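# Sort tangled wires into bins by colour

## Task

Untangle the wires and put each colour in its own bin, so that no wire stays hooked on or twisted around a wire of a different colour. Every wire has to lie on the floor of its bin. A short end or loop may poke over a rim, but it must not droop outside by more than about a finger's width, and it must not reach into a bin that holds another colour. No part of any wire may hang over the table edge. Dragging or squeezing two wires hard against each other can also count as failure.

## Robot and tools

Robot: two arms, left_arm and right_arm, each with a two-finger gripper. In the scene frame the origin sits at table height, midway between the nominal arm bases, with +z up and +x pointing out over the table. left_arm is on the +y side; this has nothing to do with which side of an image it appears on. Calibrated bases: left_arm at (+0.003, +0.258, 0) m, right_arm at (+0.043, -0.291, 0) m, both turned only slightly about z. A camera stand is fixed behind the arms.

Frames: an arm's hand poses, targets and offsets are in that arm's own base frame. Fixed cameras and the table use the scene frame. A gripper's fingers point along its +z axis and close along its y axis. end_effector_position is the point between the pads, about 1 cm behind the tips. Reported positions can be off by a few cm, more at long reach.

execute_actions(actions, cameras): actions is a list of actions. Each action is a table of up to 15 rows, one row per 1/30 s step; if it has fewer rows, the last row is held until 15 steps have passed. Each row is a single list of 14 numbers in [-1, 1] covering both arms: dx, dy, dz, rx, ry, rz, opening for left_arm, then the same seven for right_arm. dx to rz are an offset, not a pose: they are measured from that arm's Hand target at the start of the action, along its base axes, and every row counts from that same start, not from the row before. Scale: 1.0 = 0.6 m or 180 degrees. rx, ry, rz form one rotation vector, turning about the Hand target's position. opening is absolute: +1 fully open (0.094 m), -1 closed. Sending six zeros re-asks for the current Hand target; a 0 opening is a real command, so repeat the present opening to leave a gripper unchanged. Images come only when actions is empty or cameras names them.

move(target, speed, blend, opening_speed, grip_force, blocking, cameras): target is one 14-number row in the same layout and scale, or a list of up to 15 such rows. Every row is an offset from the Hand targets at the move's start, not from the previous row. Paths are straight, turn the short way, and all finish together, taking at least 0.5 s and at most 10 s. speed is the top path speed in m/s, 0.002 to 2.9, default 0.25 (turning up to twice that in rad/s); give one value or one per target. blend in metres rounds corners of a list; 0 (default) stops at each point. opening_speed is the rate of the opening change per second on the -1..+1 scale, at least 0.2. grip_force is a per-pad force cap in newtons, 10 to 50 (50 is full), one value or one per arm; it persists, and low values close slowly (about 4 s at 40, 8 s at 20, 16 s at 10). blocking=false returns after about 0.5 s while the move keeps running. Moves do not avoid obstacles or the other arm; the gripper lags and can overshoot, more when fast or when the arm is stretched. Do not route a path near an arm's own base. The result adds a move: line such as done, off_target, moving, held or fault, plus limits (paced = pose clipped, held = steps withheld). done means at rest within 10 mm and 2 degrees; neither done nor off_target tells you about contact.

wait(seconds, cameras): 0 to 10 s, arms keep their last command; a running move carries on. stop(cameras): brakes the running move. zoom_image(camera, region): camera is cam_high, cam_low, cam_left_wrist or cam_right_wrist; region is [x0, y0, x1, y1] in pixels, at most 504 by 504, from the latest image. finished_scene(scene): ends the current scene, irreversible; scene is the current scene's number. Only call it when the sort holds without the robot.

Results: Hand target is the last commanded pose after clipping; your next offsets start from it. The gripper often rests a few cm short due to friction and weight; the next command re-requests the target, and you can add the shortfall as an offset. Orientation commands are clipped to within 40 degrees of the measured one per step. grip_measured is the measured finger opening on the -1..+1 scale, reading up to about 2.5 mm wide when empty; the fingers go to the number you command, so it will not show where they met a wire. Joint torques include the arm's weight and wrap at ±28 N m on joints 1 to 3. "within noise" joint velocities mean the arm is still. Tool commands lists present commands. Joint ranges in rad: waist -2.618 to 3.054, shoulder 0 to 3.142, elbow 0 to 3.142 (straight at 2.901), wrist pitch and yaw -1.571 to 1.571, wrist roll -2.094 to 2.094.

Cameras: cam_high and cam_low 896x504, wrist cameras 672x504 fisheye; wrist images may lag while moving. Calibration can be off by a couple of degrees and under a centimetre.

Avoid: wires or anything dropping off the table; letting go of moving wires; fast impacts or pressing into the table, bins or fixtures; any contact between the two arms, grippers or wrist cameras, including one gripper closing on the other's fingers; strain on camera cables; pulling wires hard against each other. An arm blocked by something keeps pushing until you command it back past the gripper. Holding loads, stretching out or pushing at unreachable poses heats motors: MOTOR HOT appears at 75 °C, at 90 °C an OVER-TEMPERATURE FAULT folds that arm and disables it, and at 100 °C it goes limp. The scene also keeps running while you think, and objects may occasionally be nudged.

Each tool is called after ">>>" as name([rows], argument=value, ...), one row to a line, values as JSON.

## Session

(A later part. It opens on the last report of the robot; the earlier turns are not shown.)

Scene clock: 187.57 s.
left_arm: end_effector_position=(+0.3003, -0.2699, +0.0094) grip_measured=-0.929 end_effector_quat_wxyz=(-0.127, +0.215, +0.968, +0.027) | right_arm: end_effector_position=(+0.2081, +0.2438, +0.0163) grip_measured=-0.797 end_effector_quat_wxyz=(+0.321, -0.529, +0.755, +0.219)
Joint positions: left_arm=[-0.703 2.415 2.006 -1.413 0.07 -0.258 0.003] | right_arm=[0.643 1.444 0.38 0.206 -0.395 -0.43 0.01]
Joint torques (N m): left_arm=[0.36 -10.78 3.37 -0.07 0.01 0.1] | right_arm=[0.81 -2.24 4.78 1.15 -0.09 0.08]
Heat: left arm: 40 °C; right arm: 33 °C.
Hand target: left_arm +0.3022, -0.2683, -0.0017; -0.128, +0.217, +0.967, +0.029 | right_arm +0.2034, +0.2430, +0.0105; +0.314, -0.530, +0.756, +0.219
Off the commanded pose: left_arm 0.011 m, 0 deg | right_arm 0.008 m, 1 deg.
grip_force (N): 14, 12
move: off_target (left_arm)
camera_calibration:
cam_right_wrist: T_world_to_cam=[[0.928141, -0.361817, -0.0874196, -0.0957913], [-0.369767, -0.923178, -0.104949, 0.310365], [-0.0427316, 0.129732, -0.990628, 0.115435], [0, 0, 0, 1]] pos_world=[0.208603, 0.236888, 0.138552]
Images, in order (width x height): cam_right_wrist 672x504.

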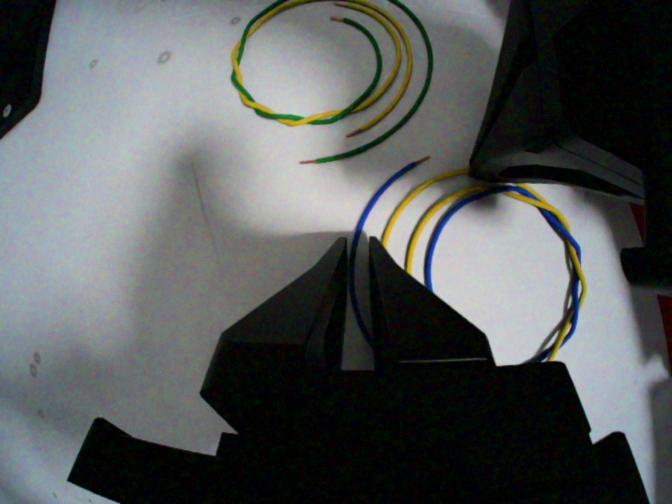

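>>> move(target=[0,0,0,0,0,0,-0.97,0,0,0.004,0,0,0,-0.98], speed=0.03, grip_force=[20,20], opening_speed=0.3, cameras=["cam_right_wrist"])

>>> zoom_image(camera="cam_right_wrist", region=[300, 190, 420, 290])

Scene clock: 188.70 s.
left_arm: end_effector_position=(+0.3003, -0.2699, +0.0094) grip_measured=-0.938 end_effector_quat_wxyz=(-0.127, +0.215, +0.968, +0.027) | right_arm: end_effector_position=(+0.2082, +0.2439, +0.0165) grip_measured=-0.974 end_effector_quat_wxyz=(+0.321, -0.528, +0.755, +0.219)
Joint positions: left_arm=[-0.703 2.415 2.006 -1.413 0.07 -0.258 0.003] | right_arm=[0.643 1.444 0.38 0.207 -0.395 -0.43 0.001]
Joint torques (N m): left_arm=[0.36 -10.78 3.36 -0.06 0.01 0.09] | right_arm=[0.8 -3.06 5.11 1.03 -0.11 0.06]
Heat: left arm: 40 °C; right arm: 33 °C.
Hand target: left_arm +0.3022, -0.2683, -0.0017; -0.128, +0.217, +0.967, +0.029 | right_arm +0.2034, +0.2430, +0.0129; +0.314, -0.530, +0.756, +0.219
Off the commanded pose: left_arm 0.011 m, 0 deg | right_arm 0.006 m, 1 deg.
grip_force (N): 20, 20
move: off_target (left_arm)
camera_calibration:
cam_right_wrist: T_world_to_cam=[[0.927951, -0.362285, -0.0875007, -0.0957146], [-0.370267, -0.922912, -0.105524, 0.310533], [-0.0425258, 0.13032, -0.99056, 0.115348], [0, 0, 0, 1]] pos_world=[0.208704, 0.236887, 0.138653]
Images, in order (width x height): cam_right_wrist 672x504.

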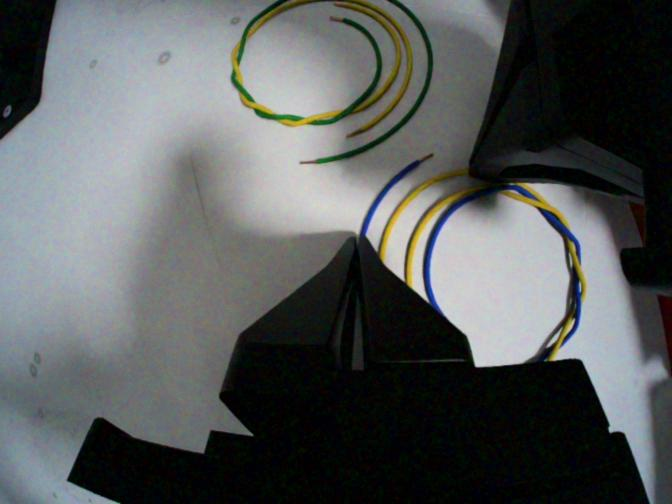

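Scaled by 4.200 from the camera's 672x504 image, which has a finer 960x720 frame.

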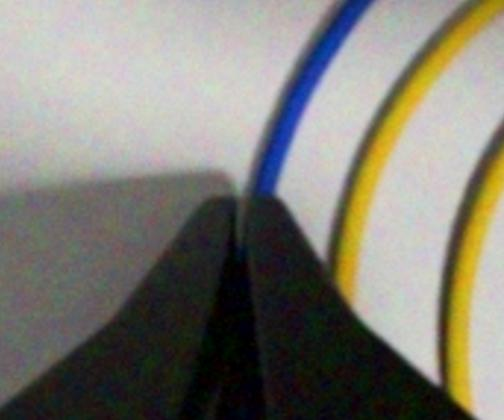

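>>> move([
  [0,0,0,0,0,0,-0.97,0.0118,0.015,0.012,0,0,-0.0694,-0.98],
  [0,0,0,0,0,0,-0.97,0.0267,0.0272,0.012,0,0,-0.1389,-0.98],
  [0,0,0,0,0,0,-0.97,0.0438,0.0358,0.012,0,0,-0.2083,-0.98],
  [0,0,0,0,0,0,-0.97,0.0625,0.0407,0.012,0,0,-0.2778,-0.98],
], speed=0.09, blend=0.01, cameras=["cam_right_wrist","cam_left_wrist"])

Scene clock: 194.77 s.
left_arm: end_effector_position=(+0.3003, -0.2699, +0.0094) grip_measured=-0.938 end_effector_quat_wxyz=(-0.127, +0.215, +0.968, +0.027) | right_arm: end_effector_position=(+0.2366, +0.2657, +0.0167) grip_measured=-0.974 end_effector_quat_wxyz=(+0.370, -0.165, +0.911, +0.076)
Joint positions: left_arm=[-0.703 2.415 2.006 -1.413 0.07 -0.258 0.003] | right_arm=[1.067 1.612 0.573 0.118 0.459 0.551 0.001]
Joint torques (N m): left_arm=[0.38 -10.77 3.36 -0.06 0.01 0.1] | right_arm=[0.4 -3.51 7.73 0.81 0.46 0.11]
Heat: left arm: 40 °C; right arm: 33 °C.
Hand target: left_arm +0.3022, -0.2683, -0.0017; -0.128, +0.217, +0.967, +0.029 | right_arm +0.2410, +0.2674, +0.0202; +0.378, -0.161, +0.910, +0.066
Off the commanded pose: left_arm 0.011 m, 0 deg | right_arm 0.006 m, 2 deg.
grip_force (N): 20, 20
move: off_target (left_arm)
camera_calibration:
cam_left_wrist: T_world_to_cam=[[-0.49357, -0.868257, -0.0501775, -0.0781737], [-0.529324, 0.25412, 0.809468, 0.225248], [-0.690076, 0.42609, -0.585016, 0.446564], [0, 0, 0, 1]] pos_world=[0.388808, -0.315391, 0.0749936]
cam_right_wrist: T_world_to_cam=[[0.335459, -0.935513, -0.110829, 0.178758], [-0.941197, -0.327807, -0.0817948, 0.317829], [0.0401897, 0.13175, -0.990468, 0.0939823], [0, 0, 0, 1]] pos_world=[0.235397, 0.259034, 0.138895]
Images, in order (width x height): cam_left_wrist 672x504, cam_right_wrist 672x504.

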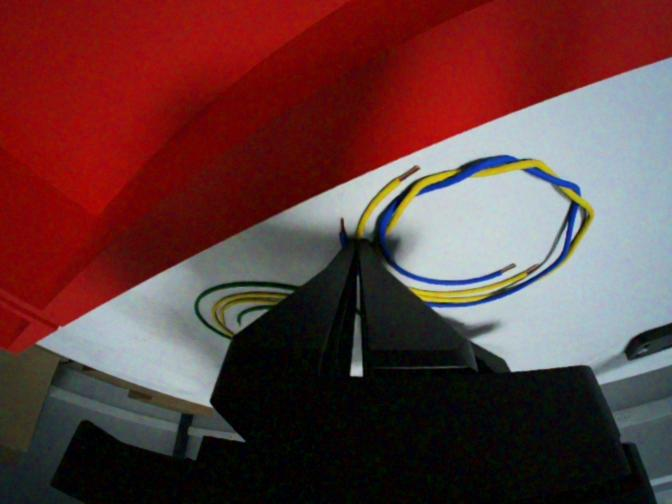

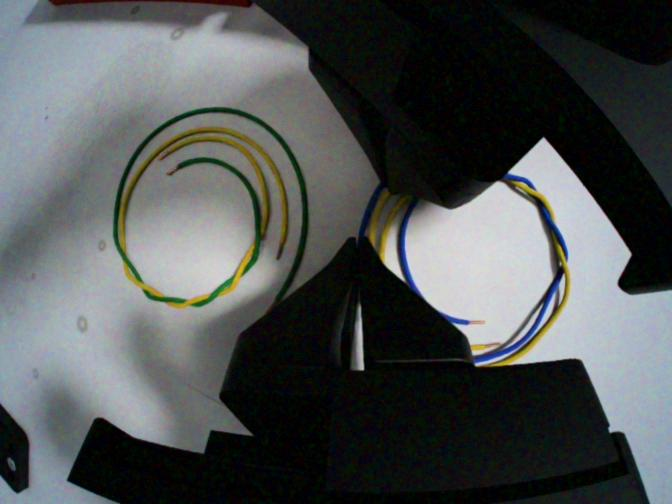

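>>> zoom_image(camera="cam_left_wrist", region=[330, 130, 630, 330])

>>> zoom_image(camera="cam_right_wrist", region=[340, 160, 600, 380])

Scaled by 1.680 from the camera's 672x504 image, which has a finer 960x720 frame.

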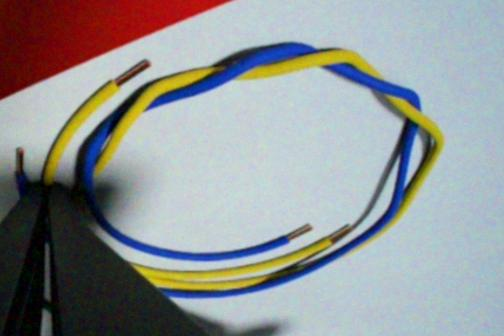

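Scaled by 1.938 from the camera's 672x504 image, which has a finer 960x720 frame.

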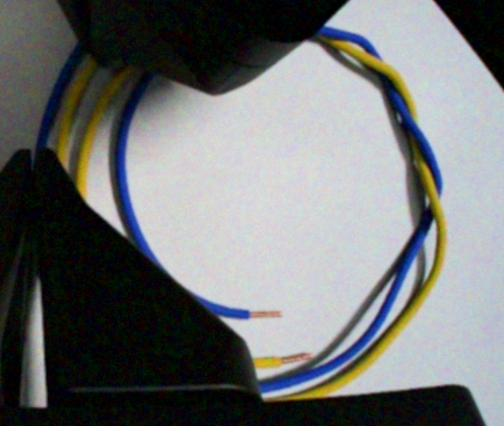

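>>> move(target=[0,0,0,0,0,0,-0.97,-0.05,0.01,0.01,0,0,0,-0.98], speed=0.03, cameras=["cam_right_wrist","cam_left_wrist"])

>>> zoom_image(camera="cam_left_wrist", region=[330, 130, 630, 330])

>>> zoom_image(camera="cam_right_wrist", region=[340, 120, 600, 380])

Scene clock: 197.53 s.
left_arm: end_effector_position=(+0.3003, -0.2699, +0.0094) grip_measured=-0.938 end_effector_quat_wxyz=(-0.127, +0.215, +0.968, +0.027) | right_arm: end_effector_position=(+0.2103, +0.2677, +0.0159) grip_measured=-0.974 end_effector_quat_wxyz=(+0.371, -0.164, +0.912, +0.061)
Joint positions: left_arm=[-0.703 2.415 2.006 -1.413 0.07 -0.258 0.003] | right_arm=[1.18 1.598 0.573 0.03 0.546 0.66 0.001]
Joint torques (N m): left_arm=[0.36 -10.78 3.36 -0.07 0.01 0.1] | right_arm=[0.83 -5.38 7.61 0.59 0.33 0.12]
Heat: left arm: 40 °C; right arm: 33 °C.
Hand target: left_arm +0.3022, -0.2683, -0.0017; -0.128, +0.217, +0.967, +0.029 | right_arm +0.2109, +0.2735, +0.0262; +0.377, -0.161, +0.910, +0.066
Off the commanded pose: left_arm 0.011 m, 0 deg | right_arm 0.012 m, 1 deg.
grip_force (N): 20, 20
move: off_target (left_arm, right_arm)
camera_calibration:
cam_left_wrist: T_world_to_cam=[[-0.49357, -0.868257, -0.0501775, -0.0781737], [-0.529324, 0.25412, 0.809468, 0.225248], [-0.690076, 0.42609, -0.585016, 0.446564], [0, 0, 0, 1]] pos_world=[0.388808, -0.315391, 0.0749936]
cam_right_wrist: T_world_to_cam=[[0.321743, -0.943, -0.0850386, 0.193886], [-0.945657, -0.315585, -0.0783487, 0.291187], [0.0470459, 0.105626, -0.993292, 0.0995677], [0, 0, 0, 1]] pos_world=[0.208297, 0.264212, 0.138202]
Images, in order (width x height): cam_left_wrist 672x504, cam_right_wrist 672x504.

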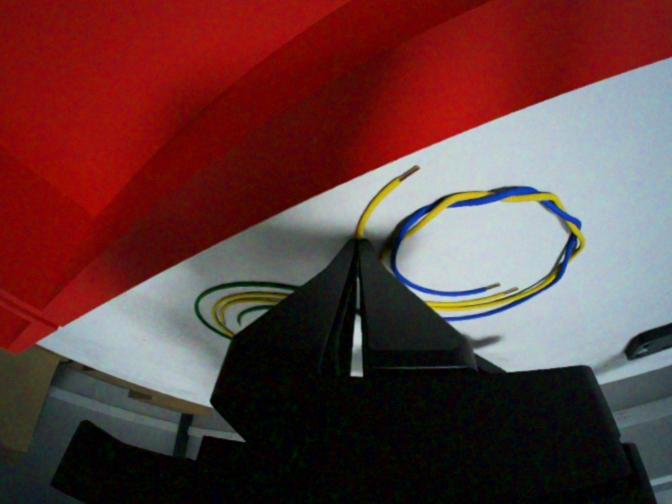

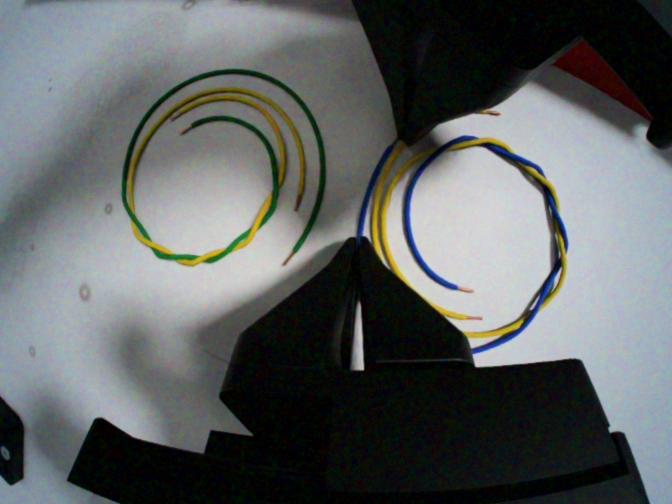

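Scaled by 1.680 from the camera's 672x504 image, which has a finer 960x720 frame.

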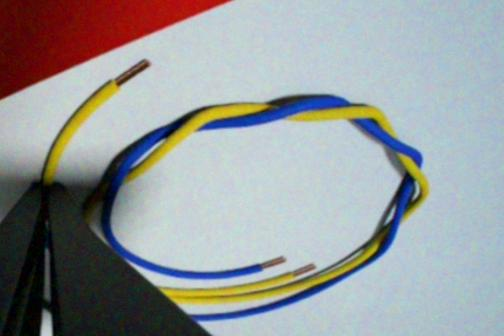

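Scaled by 1.938 from the camera's 672x504 image, which has a finer 960x720 frame.

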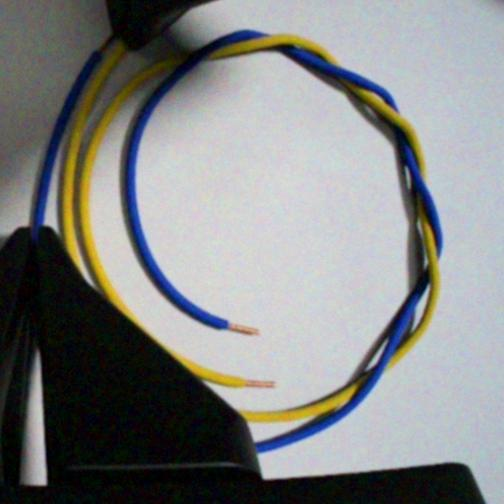

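>>> move([
  [0,0,0,0,0,0,-0.97,0.05,-0.012,-0.005,0,0,0,-0.98],
  [0,0,0,0,0,0,-0.97,0.05,-0.012,-0.005,0,0,0,-0.9],
  [0,0,0,0,0,0,-0.97,0.01,-0.027,0.05,0,0,0,-0.9],
  [0,0,0,0,0,0,-0.97,-0.06,-0.1,0.12,0,0,0.14,-0.9],
], speed=[0.04,0.04,0.04,0.1], cameras=["cam_right_wrist","cam_left_wrist"])

>>> zoom_image(camera="cam_left_wrist", region=[330, 130, 630, 330])

>>> zoom_image(camera="cam_right_wrist", region=[340, 60, 600, 320])

Scene clock: 206.93 s.
left_arm: end_effector_position=(+0.3003, -0.2699, +0.0094) grip_measured=-0.938 end_effector_quat_wxyz=(-0.127, +0.215, +0.968, +0.027) | right_arm: end_effector_position=(+0.1747, +0.2153, +0.0984) grip_measured=-0.903 end_effector_quat_wxyz=(+0.351, -0.356, +0.854, +0.145)
Joint positions: left_arm=[-0.703 2.415 2.006 -1.413 0.07 -0.258 0.003] | right_arm=[0.968 0.896 0.466 -0.369 0.127 0.127 0.005]
Joint torques (N m): left_arm=[0.36 -10.77 3.36 -0.06 0.01 0.1] | right_arm=[-0.64 -1.57 6.63 1.27 0.02 -0.08]
Heat: left arm: 41 °C; right arm: 33 °C.
Hand target: left_arm +0.3022, -0.2683, -0.0017; -0.128, +0.217, +0.967, +0.029 | right_arm +0.1749, +0.2134, +0.0982; +0.354, -0.355, +0.853, +0.147
Off the commanded pose: left_arm 0.011 m, 0 deg | right_arm 0.002 m, 0 deg.
grip_force (N): 20, 20
move: off_target (left_arm); target 2's new opening was sent with right_arm's hand 0.013 m and 2 deg from that target
camera_calibration:
cam_left_wrist: T_world_to_cam=[[-0.49357, -0.868257, -0.0501775, -0.0781737], [-0.529324, 0.25412, 0.809468, 0.225248], [-0.690076, 0.42609, -0.585016, 0.446564], [0, 0, 0, 1]] pos_world=[0.388808, -0.315391, 0.0749936]
cam_right_wrist: T_world_to_cam=[[0.691526, -0.716289, -0.0933947, 0.0504102], [-0.722349, -0.686087, -0.0865853, 0.289092], [-0.00205679, 0.127339, -0.991857, 0.192441], [0, 0, 0, 1]] pos_world=[0.174361, 0.209945, 0.220613]
Images, in order (width x height): cam_left_wrist 672x504, cam_right_wrist 672x504.

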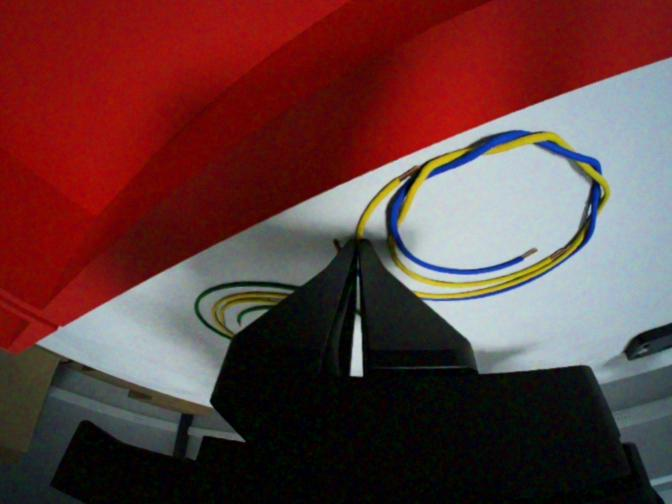

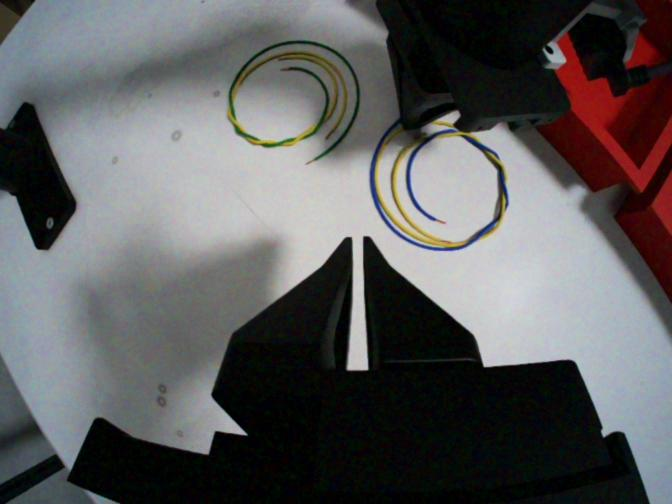

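Scaled by 1.680 from the camera's 672x504 image, which has a finer 960x720 frame.

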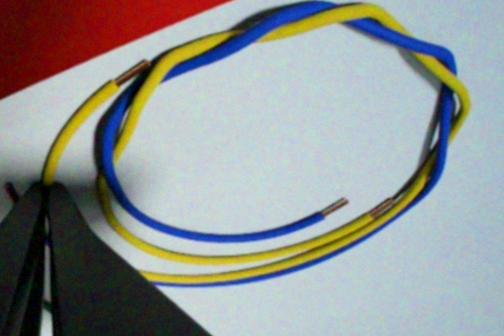

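Scaled by 1.938 from the camera's 672x504 image, which has a finer 960x720 frame.

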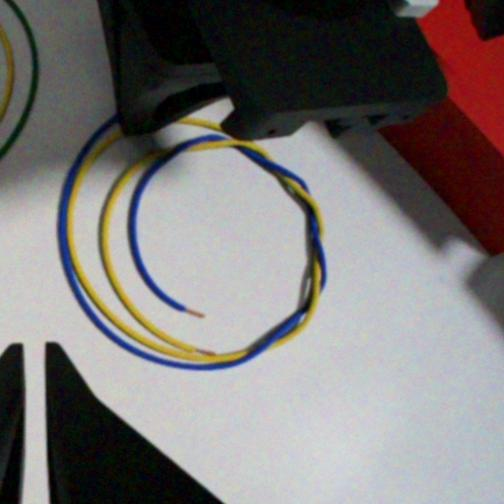

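>>> move(target=[0.0,0.0,0.09,0,0,0,-0.97,0,0,0,0,0,0,-0.9], speed=0.06, cameras=["cam_right_wrist","cam_left_wrist"])

>>> zoom_image(camera="cam_left_wrist", region=[330, 130, 630, 330])

>>> zoom_image(camera="cam_right_wrist", region=[340, 60, 600, 320])

Scene clock: 208.87 s.
left_arm: end_effector_position=(+0.2970, -0.2670, +0.0393) grip_measured=-0.939 end_effector_quat_wxyz=(-0.141, +0.214, +0.966, +0.035) | right_arm: end_effector_position=(+0.1746, +0.2154, +0.0983) grip_measured=-0.903 end_effector_quat_wxyz=(+0.351, -0.356, +0.854, +0.145)
Joint positions: left_arm=[-0.703 2.415 2.117 -1.556 0.069 -0.258 0.003] | right_arm=[0.968 0.896 0.466 -0.369 0.126 0.126 0.005]
Joint torques (N m): left_arm=[0.36 -13.23 7.39 -0.62 0.01 0.09] | right_arm=[-0.64 -1.55 6.67 1.24 0.04 -0.03]
Heat: left arm: 41 °C; right arm: 33 °C.
Hand target: left_arm +0.3022, -0.2683, +0.0522; -0.128, +0.217, +0.967, +0.029 | right_arm +0.1749, +0.2134, +0.0982; +0.354, -0.355, +0.853, +0.147
Off the commanded pose: left_arm 0.014 m, 2 deg | right_arm 0.002 m, 0 deg.
grip_force (N): 20, 20
move: off_target (left_arm)
camera_calibration:
cam_left_wrist: T_world_to_cam=[[-0.494955, -0.86709, -0.0563411, -0.0748809], [-0.50993, 0.237355, 0.826822, 0.187671], [-0.703556, 0.437969, -0.559635, 0.466708], [0, 0, 0, 1]] pos_world=[0.386991, -0.313877, 0.101797]
cam_right_wrist: T_world_to_cam=[[0.692255, -0.715596, -0.0933053, 0.0501891], [-0.721649, -0.686881, -0.086126, 0.288964], [-0.0024582, 0.126955, -0.991905, 0.192601], [0, 0, 0, 1]] pos_world=[0.17426, 0.209947, 0.220612]
Images, in order (width x height): cam_left_wrist 672x504, cam_right_wrist 672x504.

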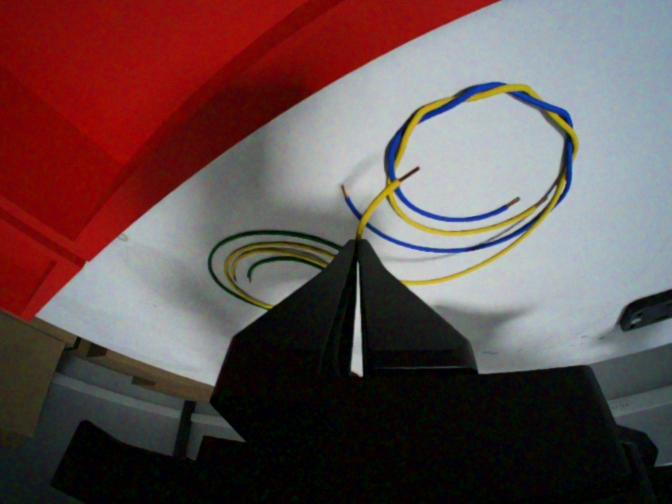

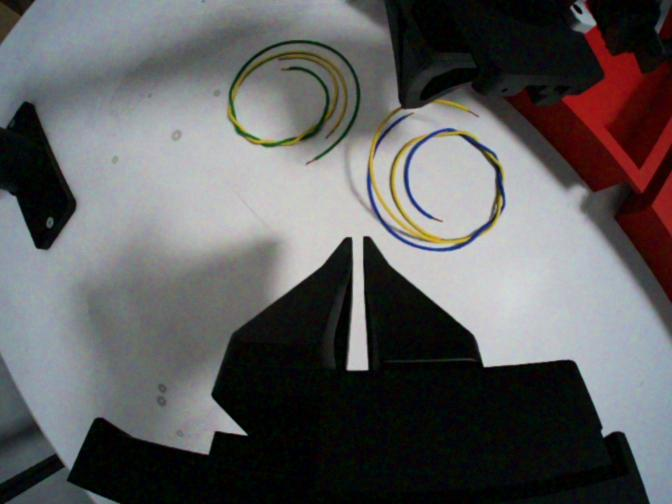

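Scaled by 1.680 from the camera's 672x504 image, which has a finer 960x720 frame.

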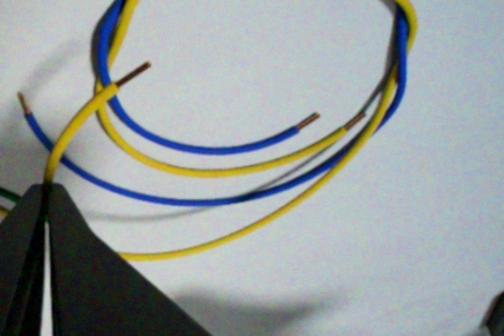

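Scaled by 1.938 from the camera's 672x504 image, which has a finer 960x720 frame.

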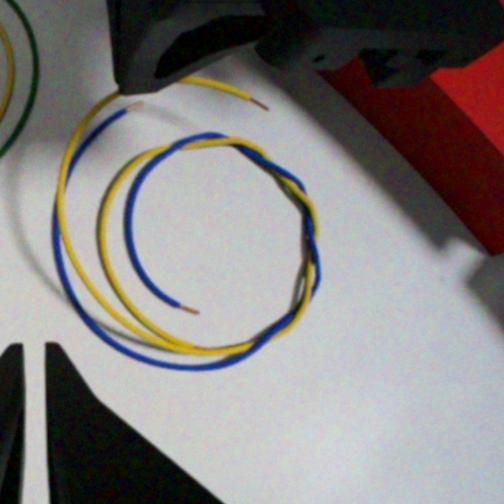

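>>> move(target=[0.0,0.0,0.317,-0.0583,-0.1264,0,-0.97,-0.05,-0.08,0.05,0,0,0,-0.9], speed=0.1, cameras=["all"])

>>> zoom_image(camera="cam_right_wrist", region=[320, 60, 580, 280])

Scene clock: 211.97 s.
left_arm: end_effector_position=(+0.3047, -0.2701, +0.2183) grip_measured=-0.939 end_effector_quat_wxyz=(+0.095, +0.220, +0.970, -0.027) | right_arm: end_effector_position=(+0.1409, +0.1613, +0.1096) grip_measured=-0.903 end_effector_quat_wxyz=(+0.334, -0.361, +0.860, +0.135)
Joint positions: left_arm=[-0.749 2.003 2.196 -1.572 -0.048 -0.298 0.003] | right_arm=[0.937 0.565 0.466 -0.74 0.106 0.103 0.005]
Joint torques (N m): left_arm=[-0.46 -12.55 7.38 0.31 -0.12 -0.09] | right_arm=[-0.68 0.4 10.44 1.19 0.01 -0.04]
Heat: left arm: 42 °C; right arm: 33 °C.
Hand target: left_arm +0.3022, -0.2683, +0.2425; +0.085, +0.217, +0.972, -0.017 | right_arm +0.1449, +0.1654, +0.1282; +0.354, -0.355, +0.853, +0.147
Off the commanded pose: left_arm 0.024 m, 2 deg | right_arm 0.019 m, 3 deg.
joint sent to its limit (left arm) — joint 4 (wrist pitch), lower limit. The joint targets are off in orientation, not in position.
grip_force (N): 20, 20
move: off_target (left_arm, right_arm)
camera_calibration:
cam_left_wrist: T_world_to_cam=[[-0.475512, -0.876819, -0.0712536, -0.0689683], [-0.792663, 0.391923, 0.466993, 0.250673], [-0.381542, 0.278541, -0.881386, 0.502691], [0, 0, 0, 1]] pos_world=[0.357702, -0.298737, 0.321088]
cam_right_wrist: T_world_to_cam=[[0.690048, -0.718777, -0.0848137, 0.0357893], [-0.723287, -0.689094, -0.0447782, 0.224516], [-0.026259, 0.0922438, -0.99539, 0.219862], [0, 0, 0, 1]] pos_world=[0.143467, 0.160157, 0.231937]

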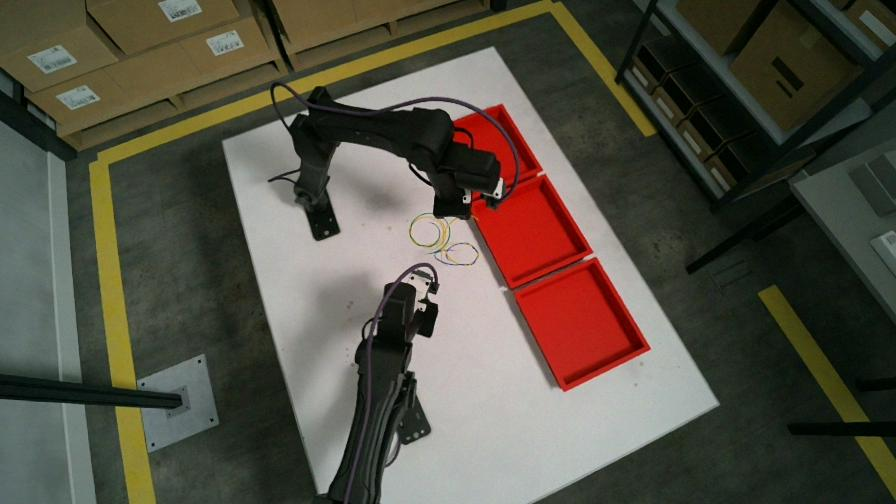

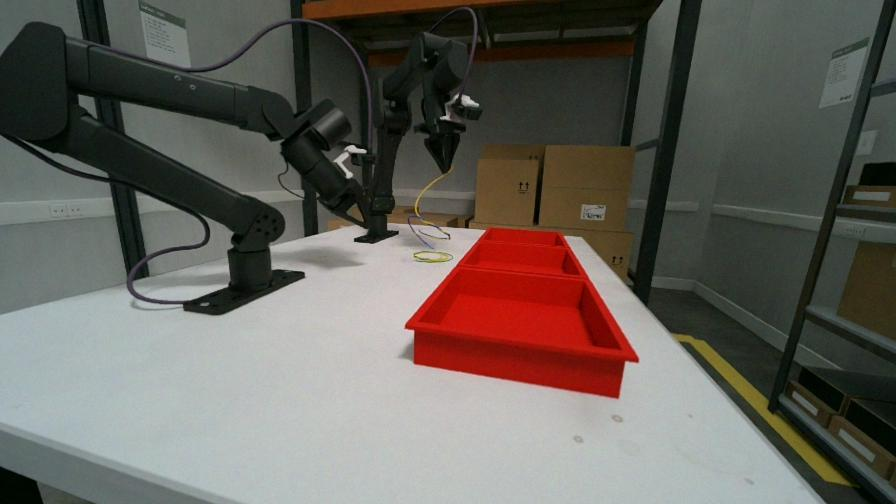

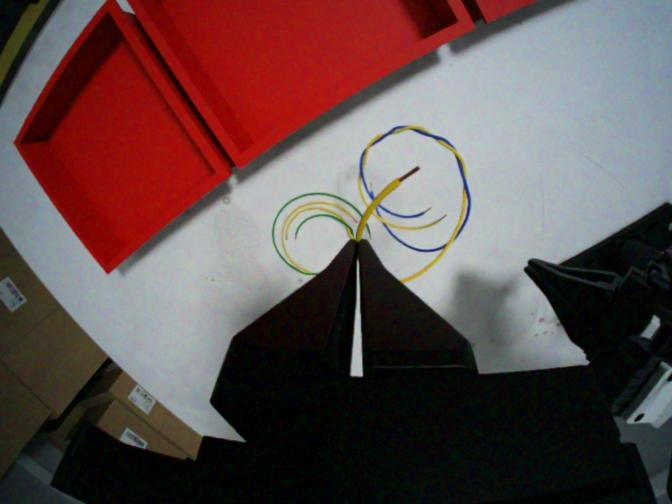

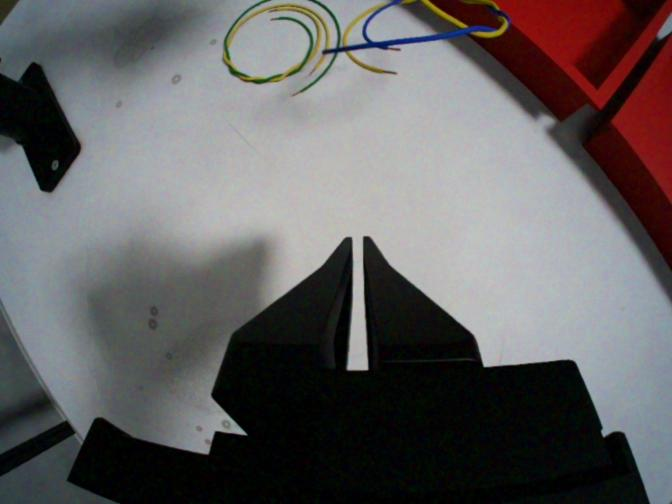

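Scaled by 1.938 from the camera's 672x504 image, which has a finer 960x720 frame.

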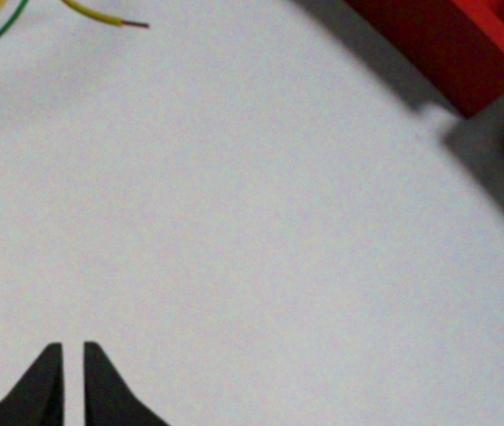

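>>> zoom_image(camera="cam_low", region=[370, 120, 510, 280])

>>> zoom_image(camera="cam_left_wrist", region=[250, 100, 500, 300])

>>> zoom_image(camera="cam_right_wrist", region=[200, 0, 530, 130])

Scaled by 3.150.

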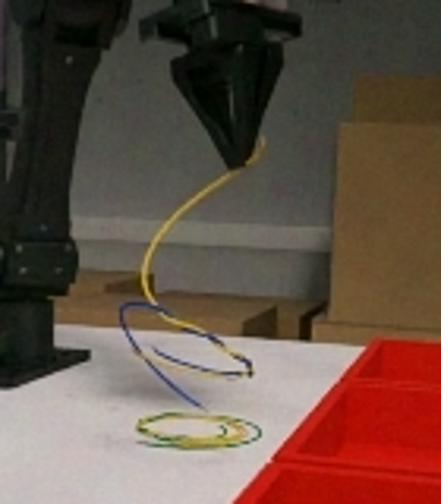

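Scaled by 2.016 from the camera's 672x504 image, which has a finer 960x720 frame.

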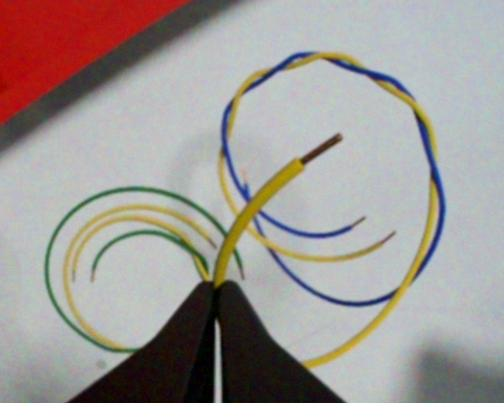

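Scaled by 1.527 from the camera's 672x504 image, which has a finer 960x720 frame.

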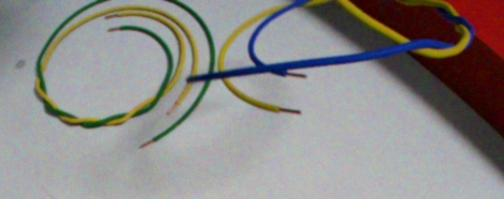

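>>> move(target=[0.0,0.0,0.0,0,0,0.4167,-0.97,0,0,0,0,0,0,-0.9], speed=0.2, cameras=["cam_high","cam_low","cam_left_wrist","cam_right_wrist"])

>>> zoom_image(camera="cam_low", region=[370, 120, 510, 280])

>>> zoom_image(camera="cam_high", region=[390, 170, 550, 290])

>>> zoom_image(camera="cam_right_wrist", region=[200, 0, 530, 130])

Scene clock: 219.03 s.
left_arm: end_effector_position=(+0.3041, -0.2717, +0.2208) grip_measured=-0.940 end_effector_quat_wxyz=(+0.114, -0.403, +0.906, -0.059) | right_arm: end_effector_position=(+0.1408, +0.1612, +0.1095) grip_measured=-0.903 end_effector_quat_wxyz=(+0.334, -0.361, +0.860, +0.134)
Joint positions: left_arm=[-0.808 2.003 2.196 -1.572 -0.173 -1.628 0.003] | right_arm=[0.937 0.565 0.466 -0.741 0.106 0.103 0.005]
Joint torques (N m): left_arm=[-0.18 -12.34 6.82 0.31 -0.18 -0.05] | right_arm=[-0.73 0.42 10.45 1.16 0.01 -0.04]
Heat: left arm: 41 °C; right arm: 33 °C.
Hand target: left_arm +0.3023, -0.2682, +0.2425; +0.078, -0.419, +0.904, +0.038 | right_arm +0.1449, +0.1654, +0.1282; +0.354, -0.355, +0.853, +0.147
Off the commanded pose: left_arm 0.022 m, 12 deg | right_arm 0.020 m, 3 deg.
joint sent to its limit (left arm) — joint 4 (wrist pitch), lower limit. The joint targets are off in orientation, not in position.
grip_force (N): 20, 20
move: off_target (left_arm, right_arm)
camera_calibration:
cam_left_wrist: T_world_to_cam=[[0.689331, -0.714491, 0.119691, -0.422774], [-0.668114, -0.563116, 0.486337, -0.0519162], [-0.280083, -0.415215, -0.865535, 0.282256], [0, 0, 0, 1]] pos_world=[0.3358, -0.214106, 0.320153]
cam_right_wrist: T_world_to_cam=[[0.690003, -0.718838, -0.0846618, 0.0357615], [-0.723315, -0.68911, -0.0440723, 0.224355], [-0.0266605, 0.0916472, -0.995435, 0.219924], [0, 0, 0, 1]] pos_world=[0.143467, 0.160157, 0.231836]

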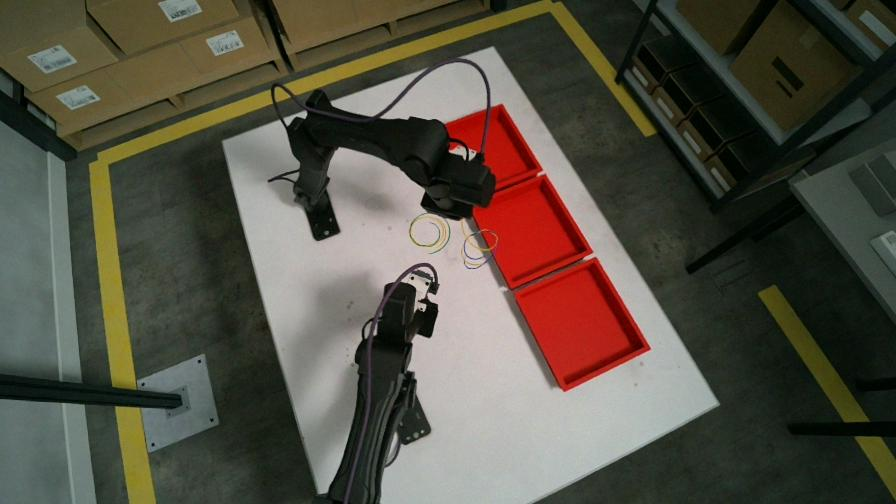

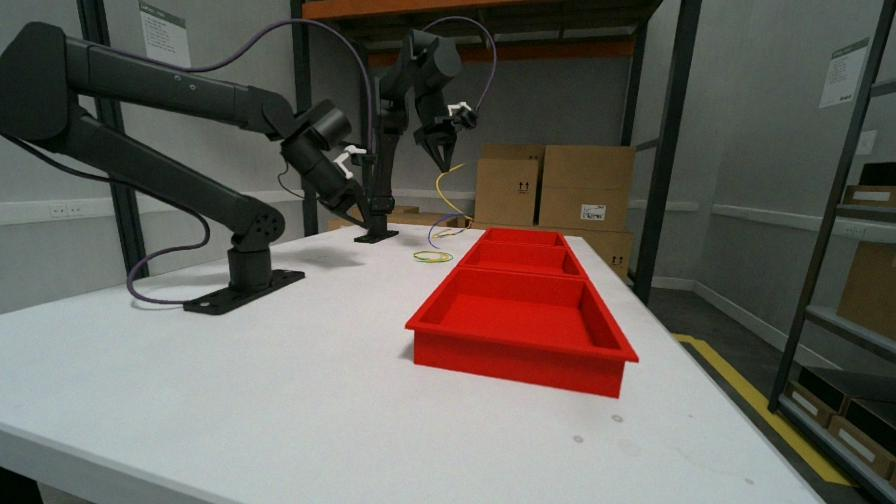

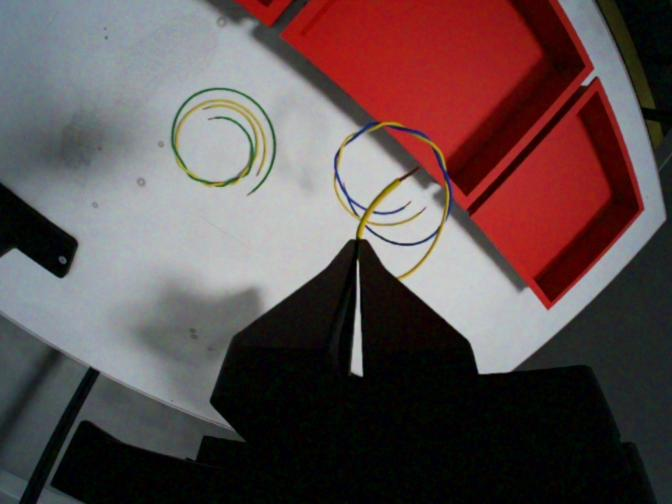

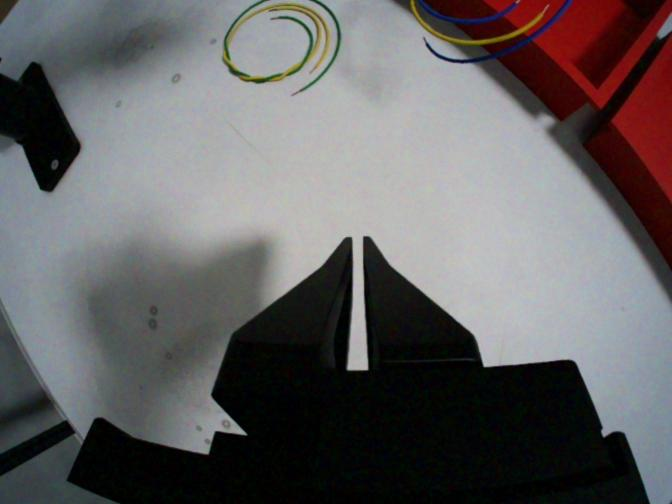

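Scaled by 3.150.

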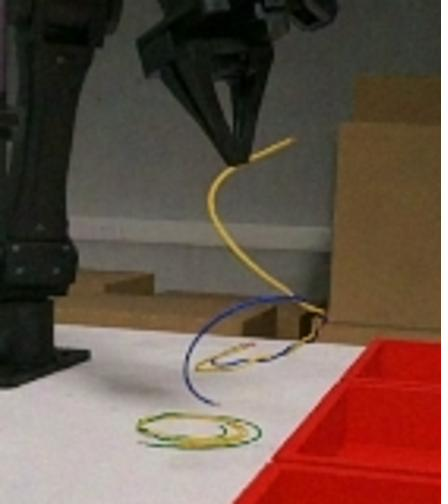

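Scaled by 3.150.

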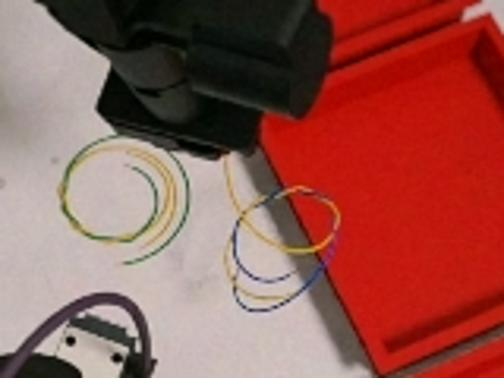

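Scaled by 1.527 from the camera's 672x504 image, which has a finer 960x720 frame.

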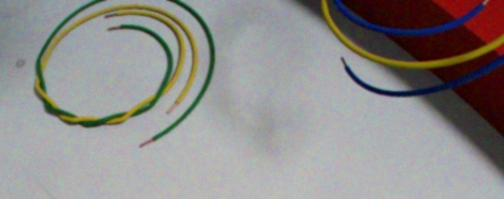

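>>> execute_actions(actions=[], cameras=["all"])

Scene clock: 220.00 s.
left_arm: end_effector_position=(+0.3041, -0.2717, +0.2208) grip_measured=-0.940 end_effector_quat_wxyz=(+0.114, -0.403, +0.906, -0.060) | right_arm: end_effector_position=(+0.1408, +0.1612, +0.1095) grip_measured=-0.903 end_effector_quat_wxyz=(+0.334, -0.361, +0.860, +0.134)
Joint positions: left_arm=[-0.808 2.003 2.196 -1.572 -0.173 -1.628 0.003] | right_arm=[0.937 0.565 0.466 -0.741 0.106 0.103 0.005]
Joint velocities: within noise
Joint torques (N m): left_arm=[-0.18 -12.34 6.82 0.31 -0.18 -0.08] | right_arm=[-0.7 0.43 10.44 1.18 0.02 -0.03]
Heat: left arm: 40 °C; right arm: 33 °C.
Hand target: left_arm +0.3023, -0.2682, +0.2425; +0.078, -0.420, +0.904, +0.038 | right_arm +0.1449, +0.1654, +0.1282; +0.354, -0.355, +0.853, +0.147
Tool commands: left_gripper/opening=-0.97 right_gripper/opening=-0.9
Off the commanded pose: left_arm 0.022 m, 12 deg | right_arm 0.020 m, 3 deg.
grip_force (N): 20, 20
camera_calibration:
cam_left_wrist: T_world_to_cam=[[0.689835, -0.713988, 0.119789, -0.422795], [-0.667716, -0.56352, 0.486417, -0.0521052], [-0.279792, -0.415532, -0.865477, 0.282113], [0, 0, 0, 1]] pos_world=[0.3358, -0.214006, 0.320153]
cam_right_wrist: T_world_to_cam=[[0.690003, -0.718838, -0.0846618, 0.0357615], [-0.723315, -0.68911, -0.0440723, 0.224355], [-0.0266605, 0.0916472, -0.995435, 0.219924], [0, 0, 0, 1]] pos_world=[0.143467, 0.160157, 0.231836]

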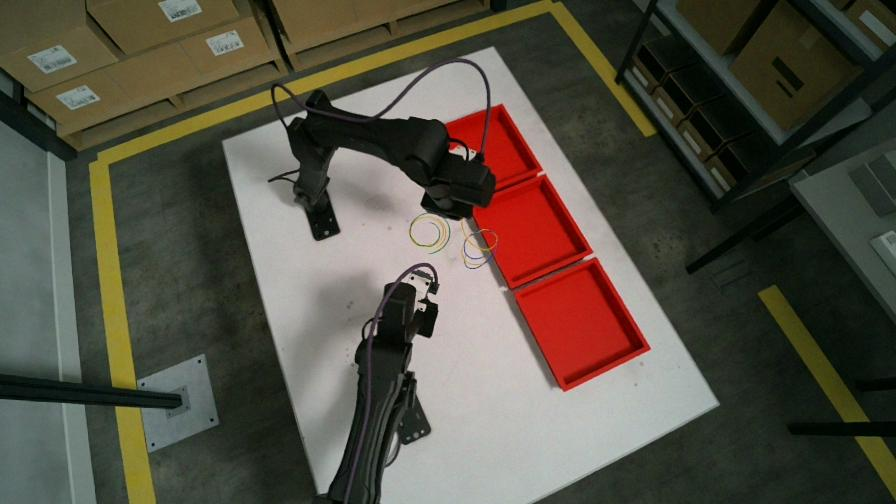

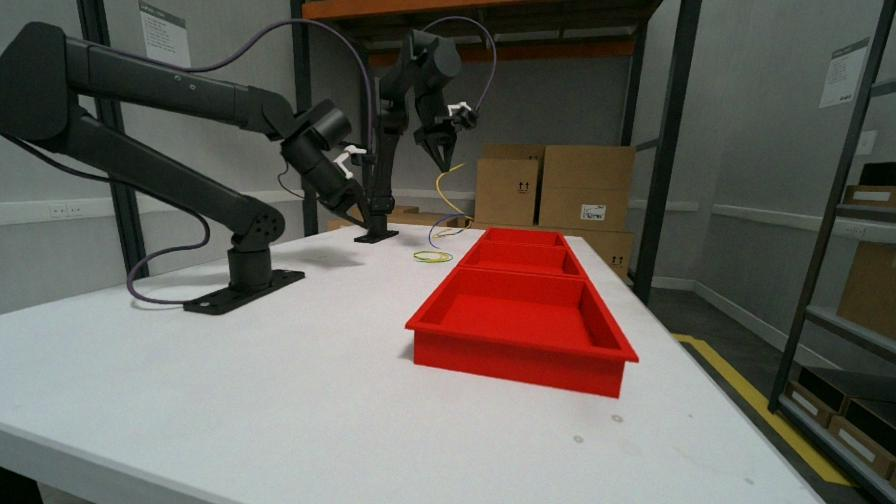

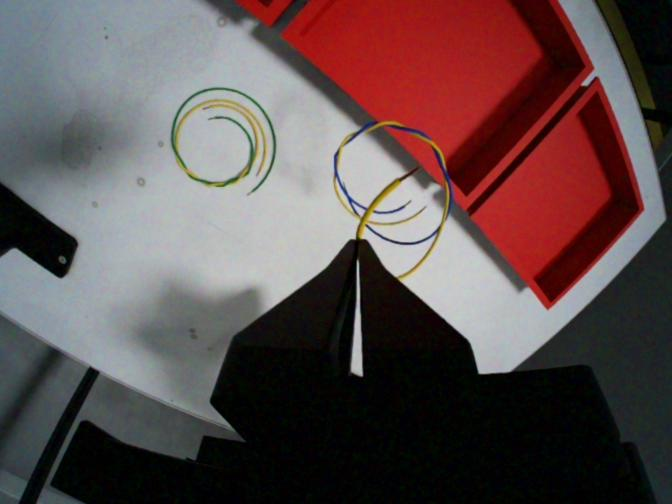

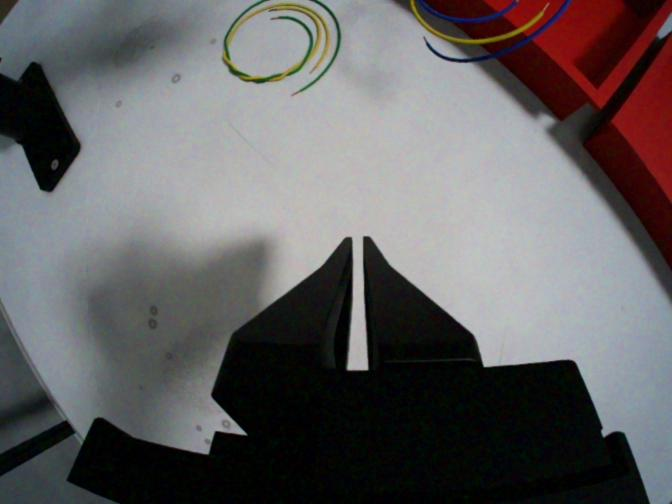

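>>> zoom_image(camera="cam_left_wrist", region=[310, 100, 480, 300])

>>> zoom_image(camera="cam_low", region=[390, 130, 510, 270])

>>> zoom_image(camera="cam_right_wrist", region=[380, 0, 600, 110])

Scaled by 2.520 from the camera's 672x504 image, which has a finer 960x720 frame.

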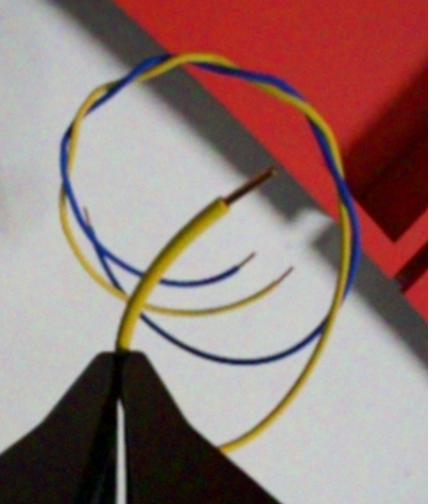

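Scaled by 3.600.

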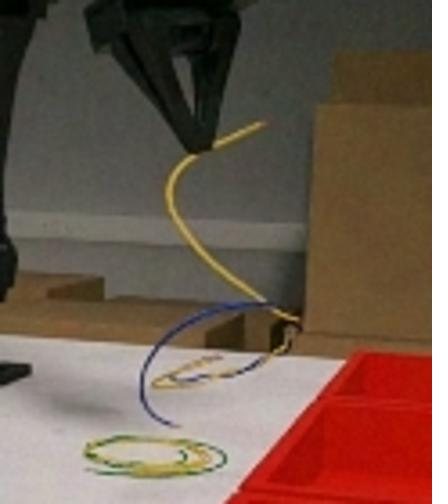

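Scaled by 2.291 from the camera's 672x504 image, which has a finer 960x720 frame.

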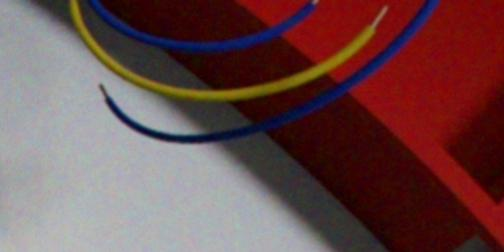

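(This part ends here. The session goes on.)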